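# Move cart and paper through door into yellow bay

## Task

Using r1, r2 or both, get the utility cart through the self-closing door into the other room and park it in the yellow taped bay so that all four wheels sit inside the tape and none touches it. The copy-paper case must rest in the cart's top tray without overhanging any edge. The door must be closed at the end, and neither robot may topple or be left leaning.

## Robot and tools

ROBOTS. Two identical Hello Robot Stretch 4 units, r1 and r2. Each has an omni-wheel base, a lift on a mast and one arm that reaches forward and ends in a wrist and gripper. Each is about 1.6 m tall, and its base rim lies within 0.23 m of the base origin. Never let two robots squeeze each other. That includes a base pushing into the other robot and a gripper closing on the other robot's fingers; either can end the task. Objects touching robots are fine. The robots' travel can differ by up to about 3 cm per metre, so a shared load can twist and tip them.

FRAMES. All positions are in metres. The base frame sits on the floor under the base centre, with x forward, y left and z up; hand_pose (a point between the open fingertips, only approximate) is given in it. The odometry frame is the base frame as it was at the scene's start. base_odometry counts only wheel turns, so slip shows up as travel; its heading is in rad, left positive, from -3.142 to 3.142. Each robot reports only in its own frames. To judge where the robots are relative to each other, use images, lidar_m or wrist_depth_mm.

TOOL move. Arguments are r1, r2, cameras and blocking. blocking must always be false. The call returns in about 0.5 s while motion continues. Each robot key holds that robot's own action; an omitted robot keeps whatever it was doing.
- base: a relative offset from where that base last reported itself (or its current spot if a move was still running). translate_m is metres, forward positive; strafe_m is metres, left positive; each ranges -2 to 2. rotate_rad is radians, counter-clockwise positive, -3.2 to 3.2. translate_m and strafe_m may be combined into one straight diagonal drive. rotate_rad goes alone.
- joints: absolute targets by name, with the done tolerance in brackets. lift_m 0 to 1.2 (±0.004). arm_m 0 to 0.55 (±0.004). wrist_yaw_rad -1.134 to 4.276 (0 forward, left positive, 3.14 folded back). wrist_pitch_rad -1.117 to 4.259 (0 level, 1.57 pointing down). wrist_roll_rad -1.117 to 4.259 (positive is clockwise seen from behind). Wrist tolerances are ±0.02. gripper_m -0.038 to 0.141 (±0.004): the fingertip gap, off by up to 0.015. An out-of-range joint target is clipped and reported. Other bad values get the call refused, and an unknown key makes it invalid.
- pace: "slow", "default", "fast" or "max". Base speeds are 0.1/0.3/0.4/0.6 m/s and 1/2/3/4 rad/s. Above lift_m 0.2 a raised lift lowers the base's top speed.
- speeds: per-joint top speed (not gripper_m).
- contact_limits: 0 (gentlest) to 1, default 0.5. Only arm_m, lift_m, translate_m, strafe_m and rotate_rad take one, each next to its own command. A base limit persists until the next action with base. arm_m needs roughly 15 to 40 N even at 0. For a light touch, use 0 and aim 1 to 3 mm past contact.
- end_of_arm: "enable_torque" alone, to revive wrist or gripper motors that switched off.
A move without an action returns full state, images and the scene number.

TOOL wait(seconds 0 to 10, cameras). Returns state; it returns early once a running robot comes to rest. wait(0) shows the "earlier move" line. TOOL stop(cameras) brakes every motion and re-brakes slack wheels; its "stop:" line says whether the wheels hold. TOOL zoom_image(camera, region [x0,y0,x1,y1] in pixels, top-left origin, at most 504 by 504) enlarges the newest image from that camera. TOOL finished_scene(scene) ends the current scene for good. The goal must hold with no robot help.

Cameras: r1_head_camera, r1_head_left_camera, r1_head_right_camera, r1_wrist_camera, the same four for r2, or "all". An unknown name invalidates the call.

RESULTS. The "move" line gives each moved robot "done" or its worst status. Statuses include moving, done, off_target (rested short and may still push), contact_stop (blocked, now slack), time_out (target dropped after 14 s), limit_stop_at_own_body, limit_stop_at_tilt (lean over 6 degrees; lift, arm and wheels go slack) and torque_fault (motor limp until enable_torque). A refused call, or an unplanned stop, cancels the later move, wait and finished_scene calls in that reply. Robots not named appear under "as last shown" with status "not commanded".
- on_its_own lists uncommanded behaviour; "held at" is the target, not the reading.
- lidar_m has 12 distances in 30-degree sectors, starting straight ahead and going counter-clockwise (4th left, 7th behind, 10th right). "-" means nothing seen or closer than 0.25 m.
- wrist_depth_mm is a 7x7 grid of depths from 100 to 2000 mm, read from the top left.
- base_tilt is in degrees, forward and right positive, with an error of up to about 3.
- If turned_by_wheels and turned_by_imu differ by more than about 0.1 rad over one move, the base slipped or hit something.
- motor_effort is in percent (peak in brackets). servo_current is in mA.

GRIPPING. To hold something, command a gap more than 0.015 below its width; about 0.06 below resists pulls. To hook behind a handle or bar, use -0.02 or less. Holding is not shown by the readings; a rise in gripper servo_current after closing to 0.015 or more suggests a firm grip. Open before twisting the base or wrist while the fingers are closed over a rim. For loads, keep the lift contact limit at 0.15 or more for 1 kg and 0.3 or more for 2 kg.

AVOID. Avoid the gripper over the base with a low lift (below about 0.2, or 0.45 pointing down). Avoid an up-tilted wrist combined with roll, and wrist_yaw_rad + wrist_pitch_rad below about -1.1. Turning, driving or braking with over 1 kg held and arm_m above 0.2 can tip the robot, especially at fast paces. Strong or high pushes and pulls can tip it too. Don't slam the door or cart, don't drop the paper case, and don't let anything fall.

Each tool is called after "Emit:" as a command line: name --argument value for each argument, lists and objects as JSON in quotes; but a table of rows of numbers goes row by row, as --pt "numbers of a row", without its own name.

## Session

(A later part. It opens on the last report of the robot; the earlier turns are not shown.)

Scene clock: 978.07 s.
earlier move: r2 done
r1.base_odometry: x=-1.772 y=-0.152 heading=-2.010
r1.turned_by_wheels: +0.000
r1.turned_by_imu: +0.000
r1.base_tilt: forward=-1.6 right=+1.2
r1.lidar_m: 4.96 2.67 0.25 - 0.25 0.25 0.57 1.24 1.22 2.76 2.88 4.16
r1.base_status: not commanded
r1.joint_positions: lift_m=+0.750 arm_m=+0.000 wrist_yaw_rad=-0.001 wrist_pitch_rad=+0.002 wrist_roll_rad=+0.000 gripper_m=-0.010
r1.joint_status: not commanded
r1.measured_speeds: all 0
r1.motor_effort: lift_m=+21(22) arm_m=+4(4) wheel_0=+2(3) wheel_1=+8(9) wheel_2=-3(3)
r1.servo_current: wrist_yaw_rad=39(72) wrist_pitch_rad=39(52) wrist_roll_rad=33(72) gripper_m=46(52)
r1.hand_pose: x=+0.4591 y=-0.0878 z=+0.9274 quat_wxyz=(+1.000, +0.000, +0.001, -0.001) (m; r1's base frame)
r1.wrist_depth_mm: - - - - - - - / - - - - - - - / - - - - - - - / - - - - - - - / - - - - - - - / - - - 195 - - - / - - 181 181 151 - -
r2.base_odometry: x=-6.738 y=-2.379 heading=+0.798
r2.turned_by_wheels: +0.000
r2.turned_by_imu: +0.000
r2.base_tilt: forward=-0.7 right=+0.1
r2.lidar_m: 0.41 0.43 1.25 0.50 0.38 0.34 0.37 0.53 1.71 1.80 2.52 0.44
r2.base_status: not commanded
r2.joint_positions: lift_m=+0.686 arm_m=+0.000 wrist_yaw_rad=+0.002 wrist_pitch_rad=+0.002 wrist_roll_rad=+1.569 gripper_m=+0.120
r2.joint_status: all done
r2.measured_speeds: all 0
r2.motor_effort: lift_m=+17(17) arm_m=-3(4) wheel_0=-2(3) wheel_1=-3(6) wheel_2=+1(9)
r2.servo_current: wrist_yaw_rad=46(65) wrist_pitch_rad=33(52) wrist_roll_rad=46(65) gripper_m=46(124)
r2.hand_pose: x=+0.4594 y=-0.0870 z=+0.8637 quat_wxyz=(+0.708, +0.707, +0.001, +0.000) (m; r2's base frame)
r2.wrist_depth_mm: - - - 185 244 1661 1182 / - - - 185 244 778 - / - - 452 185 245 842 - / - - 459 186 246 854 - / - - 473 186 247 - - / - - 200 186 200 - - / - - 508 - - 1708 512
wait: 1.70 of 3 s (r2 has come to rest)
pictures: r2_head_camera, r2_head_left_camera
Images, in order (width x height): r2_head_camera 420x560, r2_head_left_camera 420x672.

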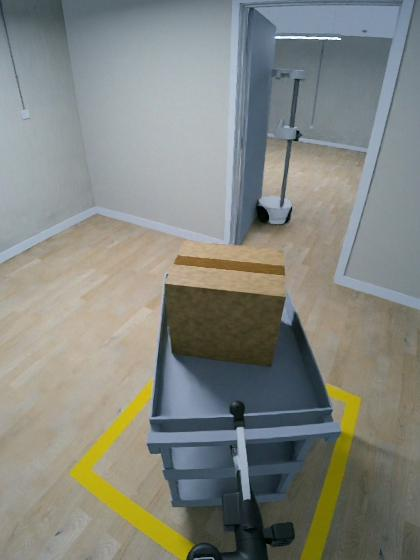

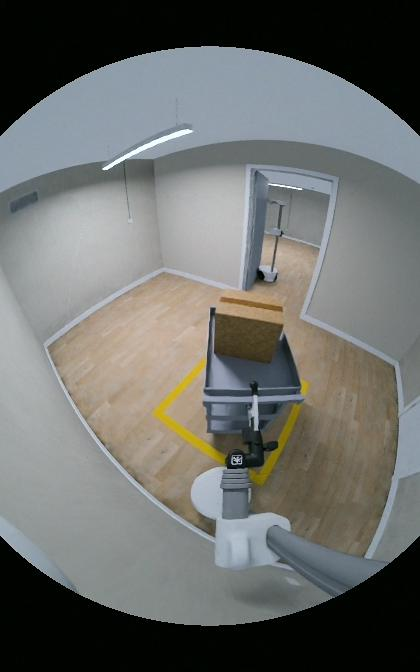

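Emit:
move --blocking false --r2 '{"base":{"translate_m":-0.075},"pace":"slow","contact_limits":{"translate_m":0.1}}'

Emit:
wait --seconds 4 --cameras '["r2_head_left_camera","r2_wrist_camera"]'

Scene clock: 983.80 s.
move: r2 moving
r1: as last shown
r1.base_tilt: forward=-1.6 right=+1.3
r1.lidar_m: 4.94 2.69 0.25 - 0.25 0.25 0.53 1.25 1.23 2.78 2.93 4.10
r1.motor_effort: lift_m=+21(22) arm_m=+4(4) wheel_0=+2(3) wheel_1=+8(8) wheel_2=-3(3)
r1.servo_current: wrist_yaw_rad=52(52) wrist_pitch_rad=39(52) wrist_roll_rad=52(59) gripper_m=39(52)
r1.wrist_depth_mm: - - - - - - - / - - - - - - - / - - - - - - - / - - - - - - - / - - - - - - - / - - - 195 - - - / - - 180 180 153 - -
r2.base_odometry: x=-6.747 y=-2.388 heading=+0.797
r2.turned_by_wheels: +0.000
r2.turned_by_imu: +0.000
r2.base_tilt: forward=-0.7 right=+0.0
r2.lidar_m: 0.42 0.45 1.22 0.49 0.36 0.34 0.38 0.54 1.70 1.80 2.53 0.45
r2.base_status: translate_m moving
r2.joint_positions: lift_m=+0.686 arm_m=+0.000 wrist_yaw_rad=+0.002 wrist_pitch_rad=+0.002 wrist_roll_rad=+1.569 gripper_m=+0.120
r2.joint_status: not commanded
r2.measured_speeds: translate_m=-0.048 strafe_m=+0.000 rotate_rad=+0.002 lift_m=+0.000 arm_m=+0.000 wrist_yaw_rad=+0.000 wrist_pitch_rad=+0.000 wrist_roll_rad=+0.000
r2.motor_effort: lift_m=+17(17) arm_m=-4(4) wheel_0=-3(11) wheel_1=-5(8) wheel_2=+8(10)
r2.servo_current: wrist_yaw_rad=52(59) wrist_pitch_rad=46(46) wrist_roll_rad=46(59) gripper_m=46(59)
r2.contact_limits: translate_m 0.1
r2.hand_pose: x=+0.4594 y=-0.0870 z=+0.8637 quat_wxyz=(+0.708, +0.707, +0.001, +0.000) (m; r2's base frame)
r2.wrist_depth_mm: - - - 195 255 1708 1160 / - - - 196 254 1661 - / - - 455 255 256 854 - / - - 469 255 256 842 - / - - 484 258 258 866 - / - - 201 198 200 - - / - - - - 258 1708 512
pictures: none

Scene clock: 985.30 s.
earlier move: r2 done
r1.base_odometry: x=-1.772 y=-0.152 heading=-2.010
r1.turned_by_wheels: +0.000
r1.turned_by_imu: +0.000
r1.base_tilt: forward=-1.6 right=+1.3
r1.lidar_m: 4.98 2.68 0.25 - 0.25 0.25 0.55 1.24 1.22 2.78 2.95 4.10
r1.base_status: not commanded
r1.joint_positions: lift_m=+0.750 arm_m=+0.000 wrist_yaw_rad=-0.001 wrist_pitch_rad=+0.002 wrist_roll_rad=+0.000 gripper_m=-0.010
r1.joint_status: not commanded
r1.measured_speeds: all 0
r1.motor_effort: lift_m=+22(22) arm_m=+4(4) wheel_0=+2(3) wheel_1=+8(8) wheel_2=-3(3)
r1.servo_current: wrist_yaw_rad=59(65) wrist_pitch_rad=46(52) wrist_roll_rad=52(65) gripper_m=52(52)
r1.hand_pose: x=+0.4591 y=-0.0878 z=+0.9274 quat_wxyz=(+1.000, +0.000, +0.001, -0.001) (m; r1's base frame)
r1.wrist_depth_mm: - - - - - - - / - - - - - - - / - - - - - - - / - - - - - - - / - - - - - - - / - - - 194 - - - / - - 181 180 152 - -
r2.base_odometry: x=-6.790 y=-2.432 heading=+0.797
r2.turned_by_wheels: +0.000
r2.turned_by_imu: +0.000
r2.base_tilt: forward=-0.7 right=+0.1
r2.lidar_m: 0.48 3.17 1.02 0.40 0.29 0.28 0.32 0.46 1.44 1.78 2.47 0.51
r2.base_status: done
r2.joint_positions: lift_m=+0.686 arm_m=+0.000 wrist_yaw_rad=+0.002 wrist_pitch_rad=+0.002 wrist_roll_rad=+1.569 gripper_m=+0.120
r2.joint_status: not commanded
r2.measured_speeds: all 0
r2.motor_effort: lift_m=+17(17) arm_m=-3(4) wheel_0=-4(11) wheel_1=-5(8) wheel_2=+4(10)
r2.servo_current: wrist_yaw_rad=52(59) wrist_pitch_rad=39(46) wrist_roll_rad=46(59) gripper_m=46(59)
r2.contact_limits: translate_m 0.1
r2.hand_pose: x=+0.4594 y=-0.0870 z=+0.8637 quat_wxyz=(+0.708, +0.707, +0.001, +0.000) (m; r2's base frame)
r2.wrist_depth_mm: - - - 317 317 1576 473 / - - - 317 317 1756 - / - - 521 320 319 917 - / - - 535 320 320 917 - / - - 554 320 320 - - / - - 200 260 214 - - / - - - - - 1756 517
wait: 1.50 of 4 s (r2 has come to rest)
pictures: r2_head_left_camera, r2_wrist_camera
Images, in order (width x height): r2_head_left_camera 420x672, r2_wrist_camera 616x392.

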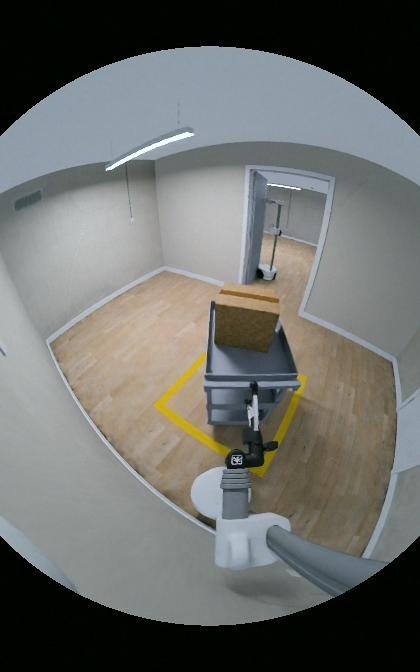

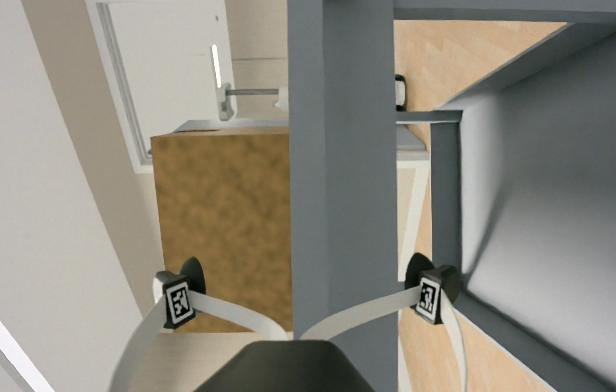

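Emit:
move --blocking false --r2 '{"base":{"strafe_m":-0.95,"translate_m":-0.02}}'

Emit:
wait --seconds 7

Emit:
move --blocking false --r2 '{"base":{"rotate_rad":0.75}}'

Emit:
wait --seconds 3 --cameras '["r2_head_camera"]'

Emit:
zoom_image --camera "r2_head_camera" --region '[90, 290, 370, 540]'

Scene clock: 991.87 s.
move: r2 moving
r1: as last shown
r1.lidar_m: 4.96 2.69 0.25 - 0.25 0.25 0.54 1.20 1.22 2.78 2.91 4.13
r1.motor_effort: lift_m=+21(22) arm_m=+4(4) wheel_0=+2(2) wheel_1=+8(8) wheel_2=-3(3)
r1.servo_current: wrist_yaw_rad=59(59) wrist_pitch_rad=39(46) wrist_roll_rad=46(52) gripper_m=39(52)
r1.wrist_depth_mm: - - - - - - - / - - - - - - - / - - - - - - - / - - - - - - - / - - - - - - - / - - - 195 - - - / - - 180 181 152 - -
r2.base_odometry: x=-6.765 y=-2.458 heading=+0.797
r2.turned_by_wheels: +0.000
r2.turned_by_imu: +0.001
r2.base_tilt: forward=-0.7 right=+0.1
r2.lidar_m: 0.48 0.51 1.09 0.42 0.33 0.29 0.32 0.45 1.55 1.72 2.47 0.50
r2.base_status: translate_m moving; strafe_m moving
r2.joint_positions: lift_m=+0.686 arm_m=+0.000 wrist_yaw_rad=+0.002 wrist_pitch_rad=+0.002 wrist_roll_rad=+1.569 gripper_m=+0.120
r2.joint_status: not commanded
r2.measured_speeds: translate_m=-0.001 strafe_m=-0.140 rotate_rad=-0.001 lift_m=+0.000 arm_m=+0.000 wrist_yaw_rad=+0.000 wrist_pitch_rad=+0.000 wrist_roll_rad=+0.000
r2.motor_effort: lift_m=+17(17) arm_m=-3(4) wheel_0=+6(11) wheel_1=-11(12) wheel_2=+5(6)
r2.servo_current: wrist_yaw_rad=46(52) wrist_pitch_rad=46(52) wrist_roll_rad=46(52) gripper_m=46(52)
r2.hand_pose: x=+0.4594 y=-0.0870 z=+0.8637 quat_wxyz=(+0.708, +0.707, +0.001, +0.000) (m; r2's base frame)
r2.wrist_depth_mm: - - - 287 322 324 322 / - - - 315 319 1756 - / - - - 319 319 904 - / - - 530 319 319 904 - / - - 544 320 320 - - / - - 200 262 214 - - / - - - - - 1863 -
pictures: none

Scene clock: 995.87 s.
earlier move: r2 done
r1.base_odometry: x=-1.772 y=-0.152 heading=-2.010
r1.turned_by_wheels: +0.000
r1.turned_by_imu: +0.000
r1.base_tilt: forward=-1.6 right=+1.3
r1.lidar_m: 4.98 2.70 0.25 - 0.25 0.25 0.54 1.24 1.20 2.79 2.93 4.08
r1.base_status: not commanded
r1.joint_positions: lift_m=+0.750 arm_m=+0.000 wrist_yaw_rad=-0.001 wrist_pitch_rad=+0.002 wrist_roll_rad=+0.000 gripper_m=-0.010
r1.joint_status: not commanded
r1.measured_speeds: all 0
r1.motor_effort: lift_m=+21(22) arm_m=+4(4) wheel_0=+2(3) wheel_1=+8(9) wheel_2=-3(4)
r1.servo_current: wrist_yaw_rad=46(72) wrist_pitch_rad=46(52) wrist_roll_rad=33(78) gripper_m=39(52)
r1.hand_pose: x=+0.4591 y=-0.0878 z=+0.9274 quat_wxyz=(+1.000, +0.000, +0.001, -0.001) (m; r1's base frame)
r1.wrist_depth_mm: - - - - - - - / - - - - - - - / - - - - - - - / - - - - - - - / - - - - - - - / - - - 195 - - - / - - 180 180 153 - -
r2.base_odometry: x=-6.124 y=-3.110 heading=+0.798
r2.turned_by_wheels: +0.000
r2.turned_by_imu: +0.001
r2.base_tilt: forward=-0.7 right=+0.1
r2.lidar_m: 2.14 0.88 0.81 1.07 0.81 0.78 0.83 0.90 0.85 0.89 1.30 2.01
r2.base_status: done
r2.joint_positions: lift_m=+0.686 arm_m=+0.000 wrist_yaw_rad=+0.002 wrist_pitch_rad=+0.002 wrist_roll_rad=+1.569 gripper_m=+0.120
r2.joint_status: not commanded
r2.measured_speeds: all 0
r2.motor_effort: lift_m=+17(17) arm_m=-4(4) wheel_0=+2(14) wheel_1=-1(12) wheel_2=+6(8)
r2.servo_current: wrist_yaw_rad=46(65) wrist_pitch_rad=39(52) wrist_roll_rad=59(59) gripper_m=59(59)
r2.hand_pose: x=+0.4594 y=-0.0870 z=+0.8637 quat_wxyz=(+0.708, +0.707, +0.001, +0.000) (m; r2's base frame)
r2.wrist_depth_mm: - - - - - 1464 1182 / - - - - - 1537 1182 / - - - - - 1618 1205 / - - - - - 1708 1205 / - - - - - 1576 1205 / - - 199 - 214 1537 1229 / - - - - - 1708 1205
wait: 4.00 of 7 s (r2 has come to rest)
pictures: none

Scene clock: 996.37 s.
move: r2 moving
r1: as last shown
r1.lidar_m: 4.96 2.68 0.25 - 0.25 0.25 0.54 1.24 1.21 2.76 2.92 4.09
r1.motor_effort: lift_m=+21(22) arm_m=+4(4) wheel_0=+1(2) wheel_1=+8(8) wheel_2=-3(3)
r1.servo_current: wrist_yaw_rad=65(65) wrist_pitch_rad=33(52) wrist_roll_rad=52(65) gripper_m=46(46)
r1.wrist_depth_mm: - - - - - - - / - - - - - - - / - - - - - - - / - - - - - - - / - - - - - - - / - - - 195 - - - / - - 181 180 152 - -
r2.base_odometry: x=-6.124 y=-3.110 heading=+1.049
r2.turned_by_wheels: +0.252
r2.turned_by_imu: +0.244
r2.base_tilt: forward=-0.7 right=+0.1
r2.lidar_m: 1.23 0.79 1.02 0.91 0.79 0.80 0.95 0.86 0.86 0.99 1.87 2.02
r2.base_status: rotate_rad moving
r2.joint_positions: lift_m=+0.686 arm_m=+0.000 wrist_yaw_rad=+0.002 wrist_pitch_rad=+0.002 wrist_roll_rad=+1.569 gripper_m=+0.120
r2.joint_status: not commanded
r2.measured_speeds: translate_m=-0.001 strafe_m=-0.001 rotate_rad=+0.978 lift_m=+0.000 arm_m=+0.000 wrist_yaw_rad=+0.000 wrist_pitch_rad=+0.000 wrist_roll_rad=+0.000
r2.motor_effort: lift_m=+17(17) arm_m=-3(4) wheel_0=-5(7) wheel_1=-9(10) wheel_2=-11(11)
r2.servo_current: wrist_yaw_rad=46(46) wrist_pitch_rad=46(46) wrist_roll_rad=46(59) gripper_m=59(59)
r2.hand_pose: x=+0.4594 y=-0.0870 z=+0.8637 quat_wxyz=(+0.708, +0.707, +0.001, +0.000) (m; r2's base frame)
r2.wrist_depth_mm: - - - - - 1576 1182 / 1921 - - - - 1708 1205 / - - - - - 1708 1205 / - - - - - 1708 1229 / - - - - - 1661 1229 / - - 198 - 213 1537 1205 / - - - - - 1661 1042
pictures: none

Scene clock: 997.40 s.
earlier move: r2 done
r1.base_odometry: x=-1.772 y=-0.152 heading=-2.010
r1.turned_by_wheels: +0.000
r1.turned_by_imu: +0.000
r1.base_tilt: forward=-1.6 right=+1.3
r1.lidar_m: 4.97 2.70 0.25 - 0.25 0.25 0.54 1.21 1.22 2.78 2.92 4.12
r1.base_status: not commanded
r1.joint_positions: lift_m=+0.750 arm_m=+0.000 wrist_yaw_rad=-0.001 wrist_pitch_rad=+0.002 wrist_roll_rad=+0.000 gripper_m=-0.010
r1.joint_status: not commanded
r1.measured_speeds: all 0
r1.motor_effort: lift_m=+21(22) arm_m=+4(4) wheel_0=+2(3) wheel_1=+8(8) wheel_2=-3(4)
r1.servo_current: wrist_yaw_rad=46(72) wrist_pitch_rad=46(52) wrist_roll_rad=46(65) gripper_m=39(46)
r1.hand_pose: x=+0.4591 y=-0.0878 z=+0.9274 quat_wxyz=(+1.000, +0.000, +0.001, -0.001) (m; r1's base frame)
r1.wrist_depth_mm: - - - - - - - / - - - - - - - / - - - - - - - / - - - - - - - / - - - - - - - / - - - 194 - - - / - - 181 181 152 - -
r2.base_odometry: x=-6.124 y=-3.110 heading=+1.547
r2.turned_by_wheels: +0.498
r2.turned_by_imu: +0.485
r2.base_tilt: forward=-0.7 right=+0.0
r2.lidar_m: 0.80 0.95 0.92 0.76 0.78 0.93 0.86 0.87 0.99 1.79 1.99 1.31
r2.base_status: done
r2.joint_positions: lift_m=+0.686 arm_m=+0.000 wrist_yaw_rad=+0.002 wrist_pitch_rad=+0.002 wrist_roll_rad=+1.569 gripper_m=+0.120
r2.joint_status: not commanded
r2.measured_speeds: all 0
r2.motor_effort: lift_m=+17(17) arm_m=-3(4) wheel_0=-3(11) wheel_1=-2(10) wheel_2=-3(11)
r2.servo_current: wrist_yaw_rad=52(65) wrist_pitch_rad=39(52) wrist_roll_rad=59(59) gripper_m=46(59)
r2.hand_pose: x=+0.4594 y=-0.0870 z=+0.8637 quat_wxyz=(+0.708, +0.707, +0.001, +0.000) (m; r2's base frame)
r2.wrist_depth_mm: - - - - - 1708 1182 / - - - - - 1708 1182 / - - - - - 1160 946 / - - 931 904 - 809 - / - - 866 842 - 683 - / - - 200 621 195 615 - / - - - - - - -
wait: 1.03 of 3 s (r2 has come to rest)
pictures: r2_head_camera
Images, in order (width x height): r2_head_camera 420x560.

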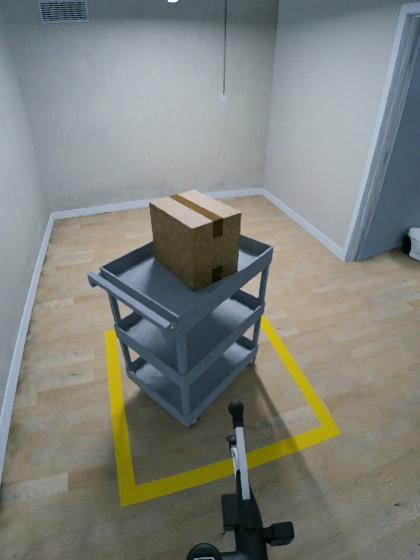

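Scaled by 1.800 from the camera's 420x560 image, which has a finer 1200x1600 frame.

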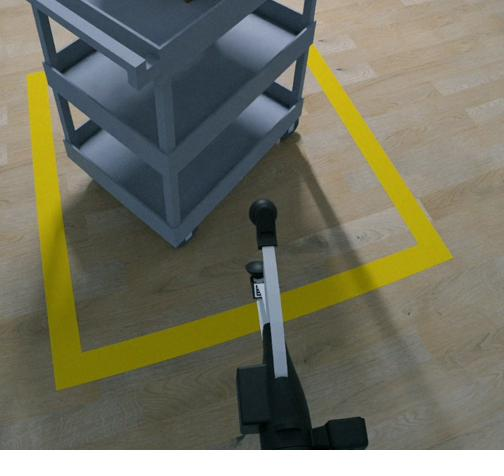

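Emit:
zoom_image --camera "r2_head_camera" --region '[70, 170, 290, 440]'

Emit:
move --blocking false --r1 '{"base":{"translate_m":1.2}}'

Emit:
wait --seconds 7

Emit:
move --blocking false --r2 '{"base":{"rotate_rad":-0.75}}'

Emit:
wait --seconds 10

Emit:
wait --seconds 8 --cameras '["r2_head_camera","r2_head_left_camera"]'

Scaled by 1.867 from the camera's 420x560 image, which has a finer 1200x1600 frame.

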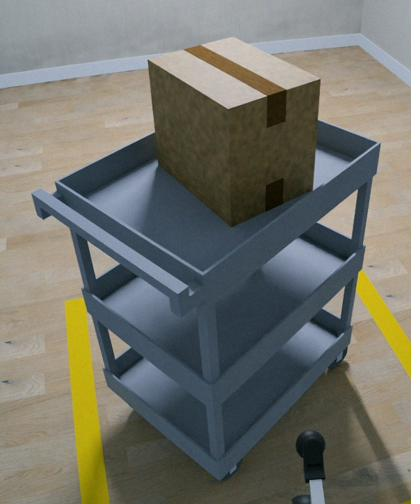

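Scene clock: 1011.40 s.
move: r1 moving
r1.base_odometry: x=-1.785 y=-0.181 heading=-2.010
r1.turned_by_wheels: +0.001
r1.turned_by_imu: +0.000
r1.base_tilt: forward=-1.6 right=+1.3
r1.lidar_m: 4.93 2.71 0.25 - 0.25 0.25 0.57 1.23 1.23 2.78 2.91 4.14
r1.base_status: translate_m moving
r1.joint_positions: lift_m=+0.750 arm_m=+0.000 wrist_yaw_rad=-0.001 wrist_pitch_rad=+0.002 wrist_roll_rad=+0.000 gripper_m=-0.010
r1.joint_status: not commanded
r1.measured_speeds: translate_m=+0.122 strafe_m=+0.000 rotate_rad=-0.001 lift_m=+0.000 arm_m=+0.000 wrist_yaw_rad=+0.000 wrist_pitch_rad=+0.000 wrist_roll_rad=+0.000
r1.motor_effort: lift_m=+21(22) arm_m=+4(4) wheel_0=+6(6) wheel_1=+12(12) wheel_2=-8(10)
r1.servo_current: wrist_yaw_rad=39(59) wrist_pitch_rad=39(46) wrist_roll_rad=33(65) gripper_m=39(46)
r1.hand_pose: x=+0.4591 y=-0.0878 z=+0.9274 quat_wxyz=(+1.000, +0.000, +0.001, -0.001) (m; r1's base frame)
r1.wrist_depth_mm: - - - - - - - / - - - - - - - / - - - - - - - / - - - - - - - / - - - - - - - / - - - 194 - - - / - - 181 180 153 - -
r2: as last shown
r2.turned_by_wheels: +0.000
r2.turned_by_imu: +0.000
r2.base_tilt: forward=-0.6 right=+0.0
r2.lidar_m: 0.80 0.95 0.92 0.79 0.79 0.95 0.87 0.85 0.99 1.77 2.01 1.30
r2.motor_effort: lift_m=+17(17) arm_m=-3(4) wheel_0=-2(3) wheel_1=-2(2) wheel_2=-3(3)
r2.servo_current: wrist_yaw_rad=52(59) wrist_pitch_rad=39(46) wrist_roll_rad=39(65) gripper_m=59(59)
r2.wrist_depth_mm: - - - - - 1756 1182 / - - - - - 1708 1182 / - - - - - 1160 960 / - - 960 904 - 820 - / - - 854 842 - 676 - / - - 200 621 195 609 - / - - - - - - -
pictures: none

Scene clock: 1016.40 s.
earlier move: r1 done
r1.base_odometry: x=-2.282 y=-1.238 heading=-2.010
r1.turned_by_wheels: +0.000
r1.turned_by_imu: +0.000
r1.base_tilt: forward=-1.6 right=+1.3
r1.lidar_m: 3.78 2.59 1.96 1.90 2.02 2.07 1.75 1.68 2.91 2.80 2.98 3.90
r1.base_status: done
r1.joint_positions: lift_m=+0.750 arm_m=+0.000 wrist_yaw_rad=-0.001 wrist_pitch_rad=+0.002 wrist_roll_rad=+0.000 gripper_m=-0.010
r1.joint_status: not commanded
r1.measured_speeds: all 0
r1.motor_effort: lift_m=+21(22) arm_m=+4(4) wheel_0=+3(8) wheel_1=+2(12) wheel_2=+0(10)
r1.servo_current: wrist_yaw_rad=59(72) wrist_pitch_rad=39(52) wrist_roll_rad=46(65) gripper_m=39(52)
r1.hand_pose: x=+0.4591 y=-0.0878 z=+0.9274 quat_wxyz=(+1.000, +0.000, +0.001, -0.001) (m; r1's base frame)
r1.wrist_depth_mm: - - - - - - - / - - - - - - - / - - - - - - - / - - - - - - - / - - - - - - - / - - - 195 - - - / - - 181 180 152 - -
r2.base_odometry: x=-6.124 y=-3.110 heading=+1.547
r2.turned_by_wheels: +0.000
r2.turned_by_imu: +0.001
r2.base_tilt: forward=-0.7 right=+0.1
r2.lidar_m: 0.78 0.98 0.91 0.77 0.79 0.92 0.85 0.87 1.03 1.76 2.02 1.33
r2.base_status: not commanded
r2.joint_positions: lift_m=+0.686 arm_m=+0.000 wrist_yaw_rad=+0.002 wrist_pitch_rad=+0.002 wrist_roll_rad=+1.569 gripper_m=+0.120
r2.joint_status: not commanded
r2.measured_speeds: all 0
r2.motor_effort: lift_m=+17(17) arm_m=-4(4) wheel_0=-3(3) wheel_1=-2(2) wheel_2=-3(3)
r2.servo_current: wrist_yaw_rad=46(59) wrist_pitch_rad=46(52) wrist_roll_rad=46(65) gripper_m=46(59)
r2.hand_pose: x=+0.4594 y=-0.0870 z=+0.8637 quat_wxyz=(+0.708, +0.707, +0.001, +0.000) (m; r2's base frame)
r2.wrist_depth_mm: - - - - - 1661 1182 / - - - - - 1708 1205 / - - - - - 1160 976 / - - 946 917 - 809 - / - - 854 842 - 683 - / - - 200 627 195 609 - / - - - - - - -
wait: 5.00 of 7 s (r1 has come to rest)
pictures: none

Scene clock: 1016.90 s.
move: r2 moving
r1: as last shown
r1.lidar_m: 3.77 2.59 1.93 1.89 1.98 2.04 1.90 1.87 2.92 2.82 2.96 3.90
r1.motor_effort: lift_m=+22(22) arm_m=+4(4) wheel_0=+3(3) wheel_1=+2(3) wheel_2=+0(1)
r1.servo_current: wrist_yaw_rad=46(59) wrist_pitch_rad=33(46) wrist_roll_rad=59(59) gripper_m=39(46)
r1.wrist_depth_mm: - - - - - - - / - - - - - - - / - - - - - - - / - - - - - - - / - - - - - - - / - - - 194 - - - / - - 180 180 152 - -
r2.base_odometry: x=-6.124 y=-3.110 heading=+1.296
r2.turned_by_wheels: -0.251
r2.turned_by_imu: -0.244
r2.base_tilt: forward=-0.7 right=+0.1
r2.lidar_m: 0.89 0.80 1.10 0.82 0.78 0.81 0.91 0.85 0.88 1.25 2.01 2.10
r2.base_status: rotate_rad moving
r2.joint_positions: lift_m=+0.686 arm_m=+0.000 wrist_yaw_rad=+0.002 wrist_pitch_rad=+0.002 wrist_roll_rad=+1.569 gripper_m=+0.120
r2.joint_status: not commanded
r2.measured_speeds: translate_m=-0.001 strafe_m=+0.001 rotate_rad=-0.972 lift_m=+0.000 arm_m=+0.000 wrist_yaw_rad=+0.000 wrist_pitch_rad=+0.000 wrist_roll_rad=+0.000
r2.motor_effort: lift_m=+17(17) arm_m=-4(4) wheel_0=+9(13) wheel_1=+9(10) wheel_2=+11(11)
r2.servo_current: wrist_yaw_rad=46(59) wrist_pitch_rad=39(46) wrist_roll_rad=52(59) gripper_m=46(59)
r2.hand_pose: x=+0.4594 y=-0.0870 z=+0.8637 quat_wxyz=(+0.708, +0.707, +0.001, +0.000) (m; r2's base frame)
r2.wrist_depth_mm: - - - - - 1708 1182 / - - - - - 1708 1182 / - - - - - 1756 1182 / - - - - - 1756 1098 / - - - - - 1182 931 / - - 198 878 200 759 - / - - - - - - -
pictures: none

Scene clock: 1017.93 s.
earlier move: r2 done
r1.base_odometry: x=-2.282 y=-1.238 heading=-2.010
r1.turned_by_wheels: +0.000
r1.turned_by_imu: +0.000
r1.base_tilt: forward=-1.6 right=+1.3
r1.lidar_m: 3.77 2.58 1.96 1.90 2.02 2.06 1.97 1.99 2.93 2.83 2.98 3.87
r1.base_status: not commanded
r1.joint_positions: lift_m=+0.750 arm_m=+0.000 wrist_yaw_rad=-0.001 wrist_pitch_rad=+0.002 wrist_roll_rad=+0.000 gripper_m=-0.010
r1.joint_status: not commanded
r1.measured_speeds: all 0
r1.motor_effort: lift_m=+21(22) arm_m=+4(4) wheel_0=+3(3) wheel_1=+3(3) wheel_2=+1(1)
r1.servo_current: wrist_yaw_rad=39(59) wrist_pitch_rad=46(52) wrist_roll_rad=39(65) gripper_m=39(52)
r1.hand_pose: x=+0.4591 y=-0.0878 z=+0.9274 quat_wxyz=(+1.000, +0.000, +0.001, -0.001) (m; r1's base frame)
r1.wrist_depth_mm: - - - - - - - / - - - - - - - / - - - - - - - / - - - - - - - / - - - - - - - / - - - 195 - - - / - - 181 181 152 - -
r2.base_odometry: x=-6.124 y=-3.110 heading=+0.798
r2.turned_by_wheels: -0.498
r2.turned_by_imu: -0.484
r2.base_tilt: forward=-0.7 right=+0.1
r2.lidar_m: 2.11 0.87 0.78 1.08 0.82 0.77 0.84 0.89 0.85 0.89 1.27 2.01
r2.base_status: done
r2.joint_positions: lift_m=+0.686 arm_m=+0.000 wrist_yaw_rad=+0.002 wrist_pitch_rad=+0.002 wrist_roll_rad=+1.569 gripper_m=+0.120
r2.joint_status: not commanded
r2.measured_speeds: all 0
r2.motor_effort: lift_m=+17(17) arm_m=-4(4) wheel_0=+2(13) wheel_1=+4(10) wheel_2=+4(11)
r2.servo_current: wrist_yaw_rad=46(59) wrist_pitch_rad=46(46) wrist_roll_rad=46(59) gripper_m=59(59)
r2.hand_pose: x=+0.4594 y=-0.0870 z=+0.8637 quat_wxyz=(+0.708, +0.707, +0.001, +0.000) (m; r2's base frame)
r2.wrist_depth_mm: - - - - - 1499 1182 / - - - - - 1576 1182 / - - - - - 1618 1205 / - - - - - 1756 1205 / - - - - - 1618 1255 / - - 198 - 213 1499 1205 / - - - - - 1708 1205
wait: 1.03 of 10 s (r2 has come to rest)
pictures: none

Scene clock: 1025.93 s.
r1.base_odometry: x=-2.282 y=-1.238 heading=-2.010
r1.turned_by_wheels: +0.000
r1.turned_by_imu: -0.001
r1.base_tilt: forward=-1.6 right=+1.3
r1.lidar_m: 3.78 2.58 1.95 1.89 2.01 2.06 1.96 2.13 2.89 2.82 2.97 3.88
r1.base_status: not commanded
r1.joint_positions: lift_m=+0.750 arm_m=+0.000 wrist_yaw_rad=-0.001 wrist_pitch_rad=+0.002 wrist_roll_rad=+0.000 gripper_m=-0.010
r1.joint_status: not commanded
r1.measured_speeds: all 0
r1.motor_effort: lift_m=+22(22) arm_m=+4(4) wheel_0=+3(3) wheel_1=+2(3) wheel_2=+1(1)
r1.servo_current: wrist_yaw_rad=46(59) wrist_pitch_rad=39(52) wrist_roll_rad=46(65) gripper_m=46(52)
r1.hand_pose: x=+0.4591 y=-0.0878 z=+0.9274 quat_wxyz=(+1.000, +0.000, +0.001, -0.001) (m; r1's base frame)
r1.wrist_depth_mm: - - - - - - - / - - - - - - - / - - - - - - - / - - - - - - - / - - - - - - - / - - - 195 - - - / - - 181 180 152 - -
r2.base_odometry: x=-6.124 y=-3.110 heading=+0.798
r2.turned_by_wheels: +0.000
r2.turned_by_imu: +0.001
r2.base_tilt: forward=-0.7 right=+0.1
r2.lidar_m: 2.14 0.85 0.80 1.09 0.80 0.77 0.84 0.89 0.86 0.89 1.31 2.01
r2.base_status: done
r2.joint_positions: lift_m=+0.686 arm_m=+0.000 wrist_yaw_rad=+0.002 wrist_pitch_rad=+0.002 wrist_roll_rad=+1.569 gripper_m=+0.120
r2.joint_status: not commanded
r2.measured_speeds: all 0
r2.motor_effort: lift_m=+17(17) arm_m=-3(4) wheel_0=+3(13) wheel_1=+4(10) wheel_2=+5(11)
r2.servo_current: wrist_yaw_rad=46(59) wrist_pitch_rad=46(46) wrist_roll_rad=46(59) gripper_m=52(59)
r2.hand_pose: x=+0.4594 y=-0.0870 z=+0.8637 quat_wxyz=(+0.708, +0.707, +0.001, +0.000) (m; r2's base frame)
r2.wrist_depth_mm: - - - - - 1430 1160 / - - - - - 1576 1182 / - - - - - 1618 1182 / - - - - - 1708 1205 / - - - - - 1618 1205 / - - 199 - 213 1537 1205 / - - - - - 1756 1205
wait: 8.00 s; at rest by 0.27 s
pictures: r2_head_camera, r2_head_left_camera
Images, in order (width x height): r2_head_camera 420x560, r2_head_left_camera 420x672.

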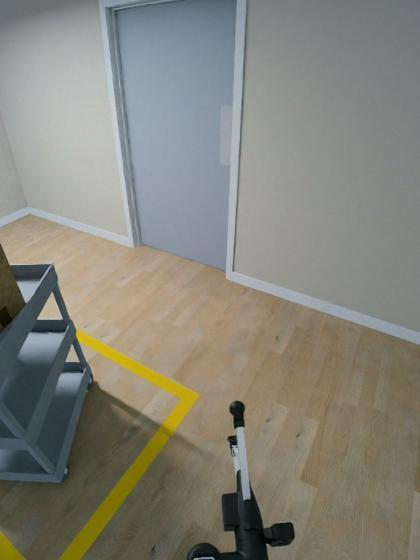

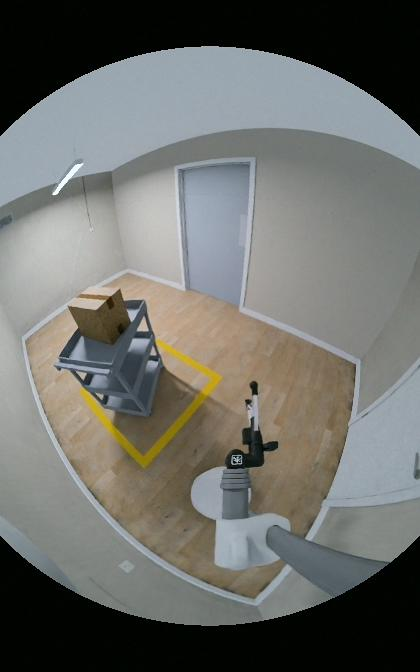

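Emit:
wait --seconds 3 --cameras '["r2_head_camera"]'

Emit:
zoom_image --camera "r2_head_camera" --region '[90, 0, 260, 280]'

Scene clock: 1033.07 s.
r1.base_odometry: x=-2.282 y=-1.238 heading=-2.010
r1.turned_by_wheels: +0.000
r1.turned_by_imu: +0.000
r1.base_tilt: forward=-1.6 right=+1.3
r1.lidar_m: 3.78 2.59 1.97 1.88 2.01 2.04 1.97 2.13 2.91 2.83 2.99 3.88
r1.base_status: not commanded
r1.joint_positions: lift_m=+0.750 arm_m=+0.000 wrist_yaw_rad=-0.001 wrist_pitch_rad=+0.002 wrist_roll_rad=+0.000 gripper_m=-0.010
r1.joint_status: not commanded
r1.measured_speeds: all 0
r1.motor_effort: lift_m=+21(22) arm_m=+4(4) wheel_0=+2(3) wheel_1=+2(3) wheel_2=+1(1)
r1.servo_current: wrist_yaw_rad=33(59) wrist_pitch_rad=39(52) wrist_roll_rad=52(65) gripper_m=46(52)
r1.hand_pose: x=+0.4591 y=-0.0878 z=+0.9274 quat_wxyz=(+1.000, +0.000, +0.001, -0.001) (m; r1's base frame)
r1.wrist_depth_mm: - - - - - - - / - - - - - - - / - - - - - - - / - - - - - - - / - - - - - - - / - - - 194 - - - / - - 180 180 152 - -
r2.base_odometry: x=-6.124 y=-3.110 heading=+0.798
r2.turned_by_wheels: +0.000
r2.turned_by_imu: +0.001
r2.base_tilt: forward=-0.6 right=+0.1
r2.lidar_m: 2.13 0.90 0.82 1.08 0.80 0.76 0.85 0.88 0.86 0.89 1.26 2.00
r2.base_status: done
r2.joint_positions: lift_m=+0.686 arm_m=+0.000 wrist_yaw_rad=+0.002 wrist_pitch_rad=+0.002 wrist_roll_rad=+1.569 gripper_m=+0.120
r2.joint_status: not commanded
r2.measured_speeds: all 0
r2.motor_effort: lift_m=+17(17) arm_m=-4(4) wheel_0=+3(13) wheel_1=+4(10) wheel_2=+5(11)
r2.servo_current: wrist_yaw_rad=46(59) wrist_pitch_rad=39(46) wrist_roll_rad=39(59) gripper_m=52(59)
r2.hand_pose: x=+0.4594 y=-0.0870 z=+0.8637 quat_wxyz=(+0.708, +0.707, +0.001, +0.000) (m; r2's base frame)
r2.wrist_depth_mm: - - - - - 1499 1182 / - - - - - 1618 1182 / - - - - - 1618 1205 / - - - - - 1708 1182 / - - - - - 1618 1229 / - - 199 - 214 1499 1205 / - - - - - 1756 1205
wait: 3.00 s; at rest from the start
pictures: r2_head_camera
Images, in order (width x height): r2_head_camera 420x560.

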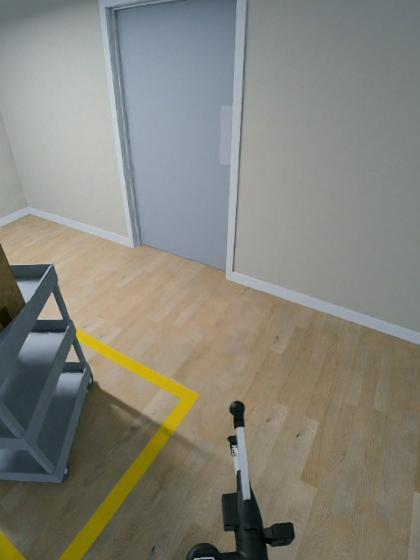

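Scaled by 1.800 from the camera's 420x560 image, which has a finer 1200x1600 frame.

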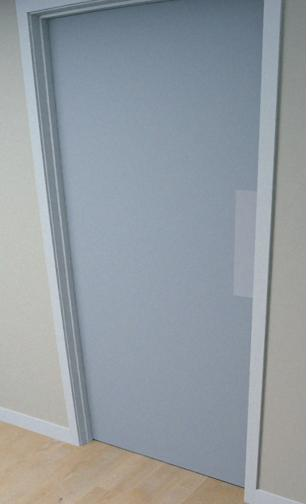

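Shut and unchanged.

Emit:
finished_scene --scene 2

The scene is finished: the task was done.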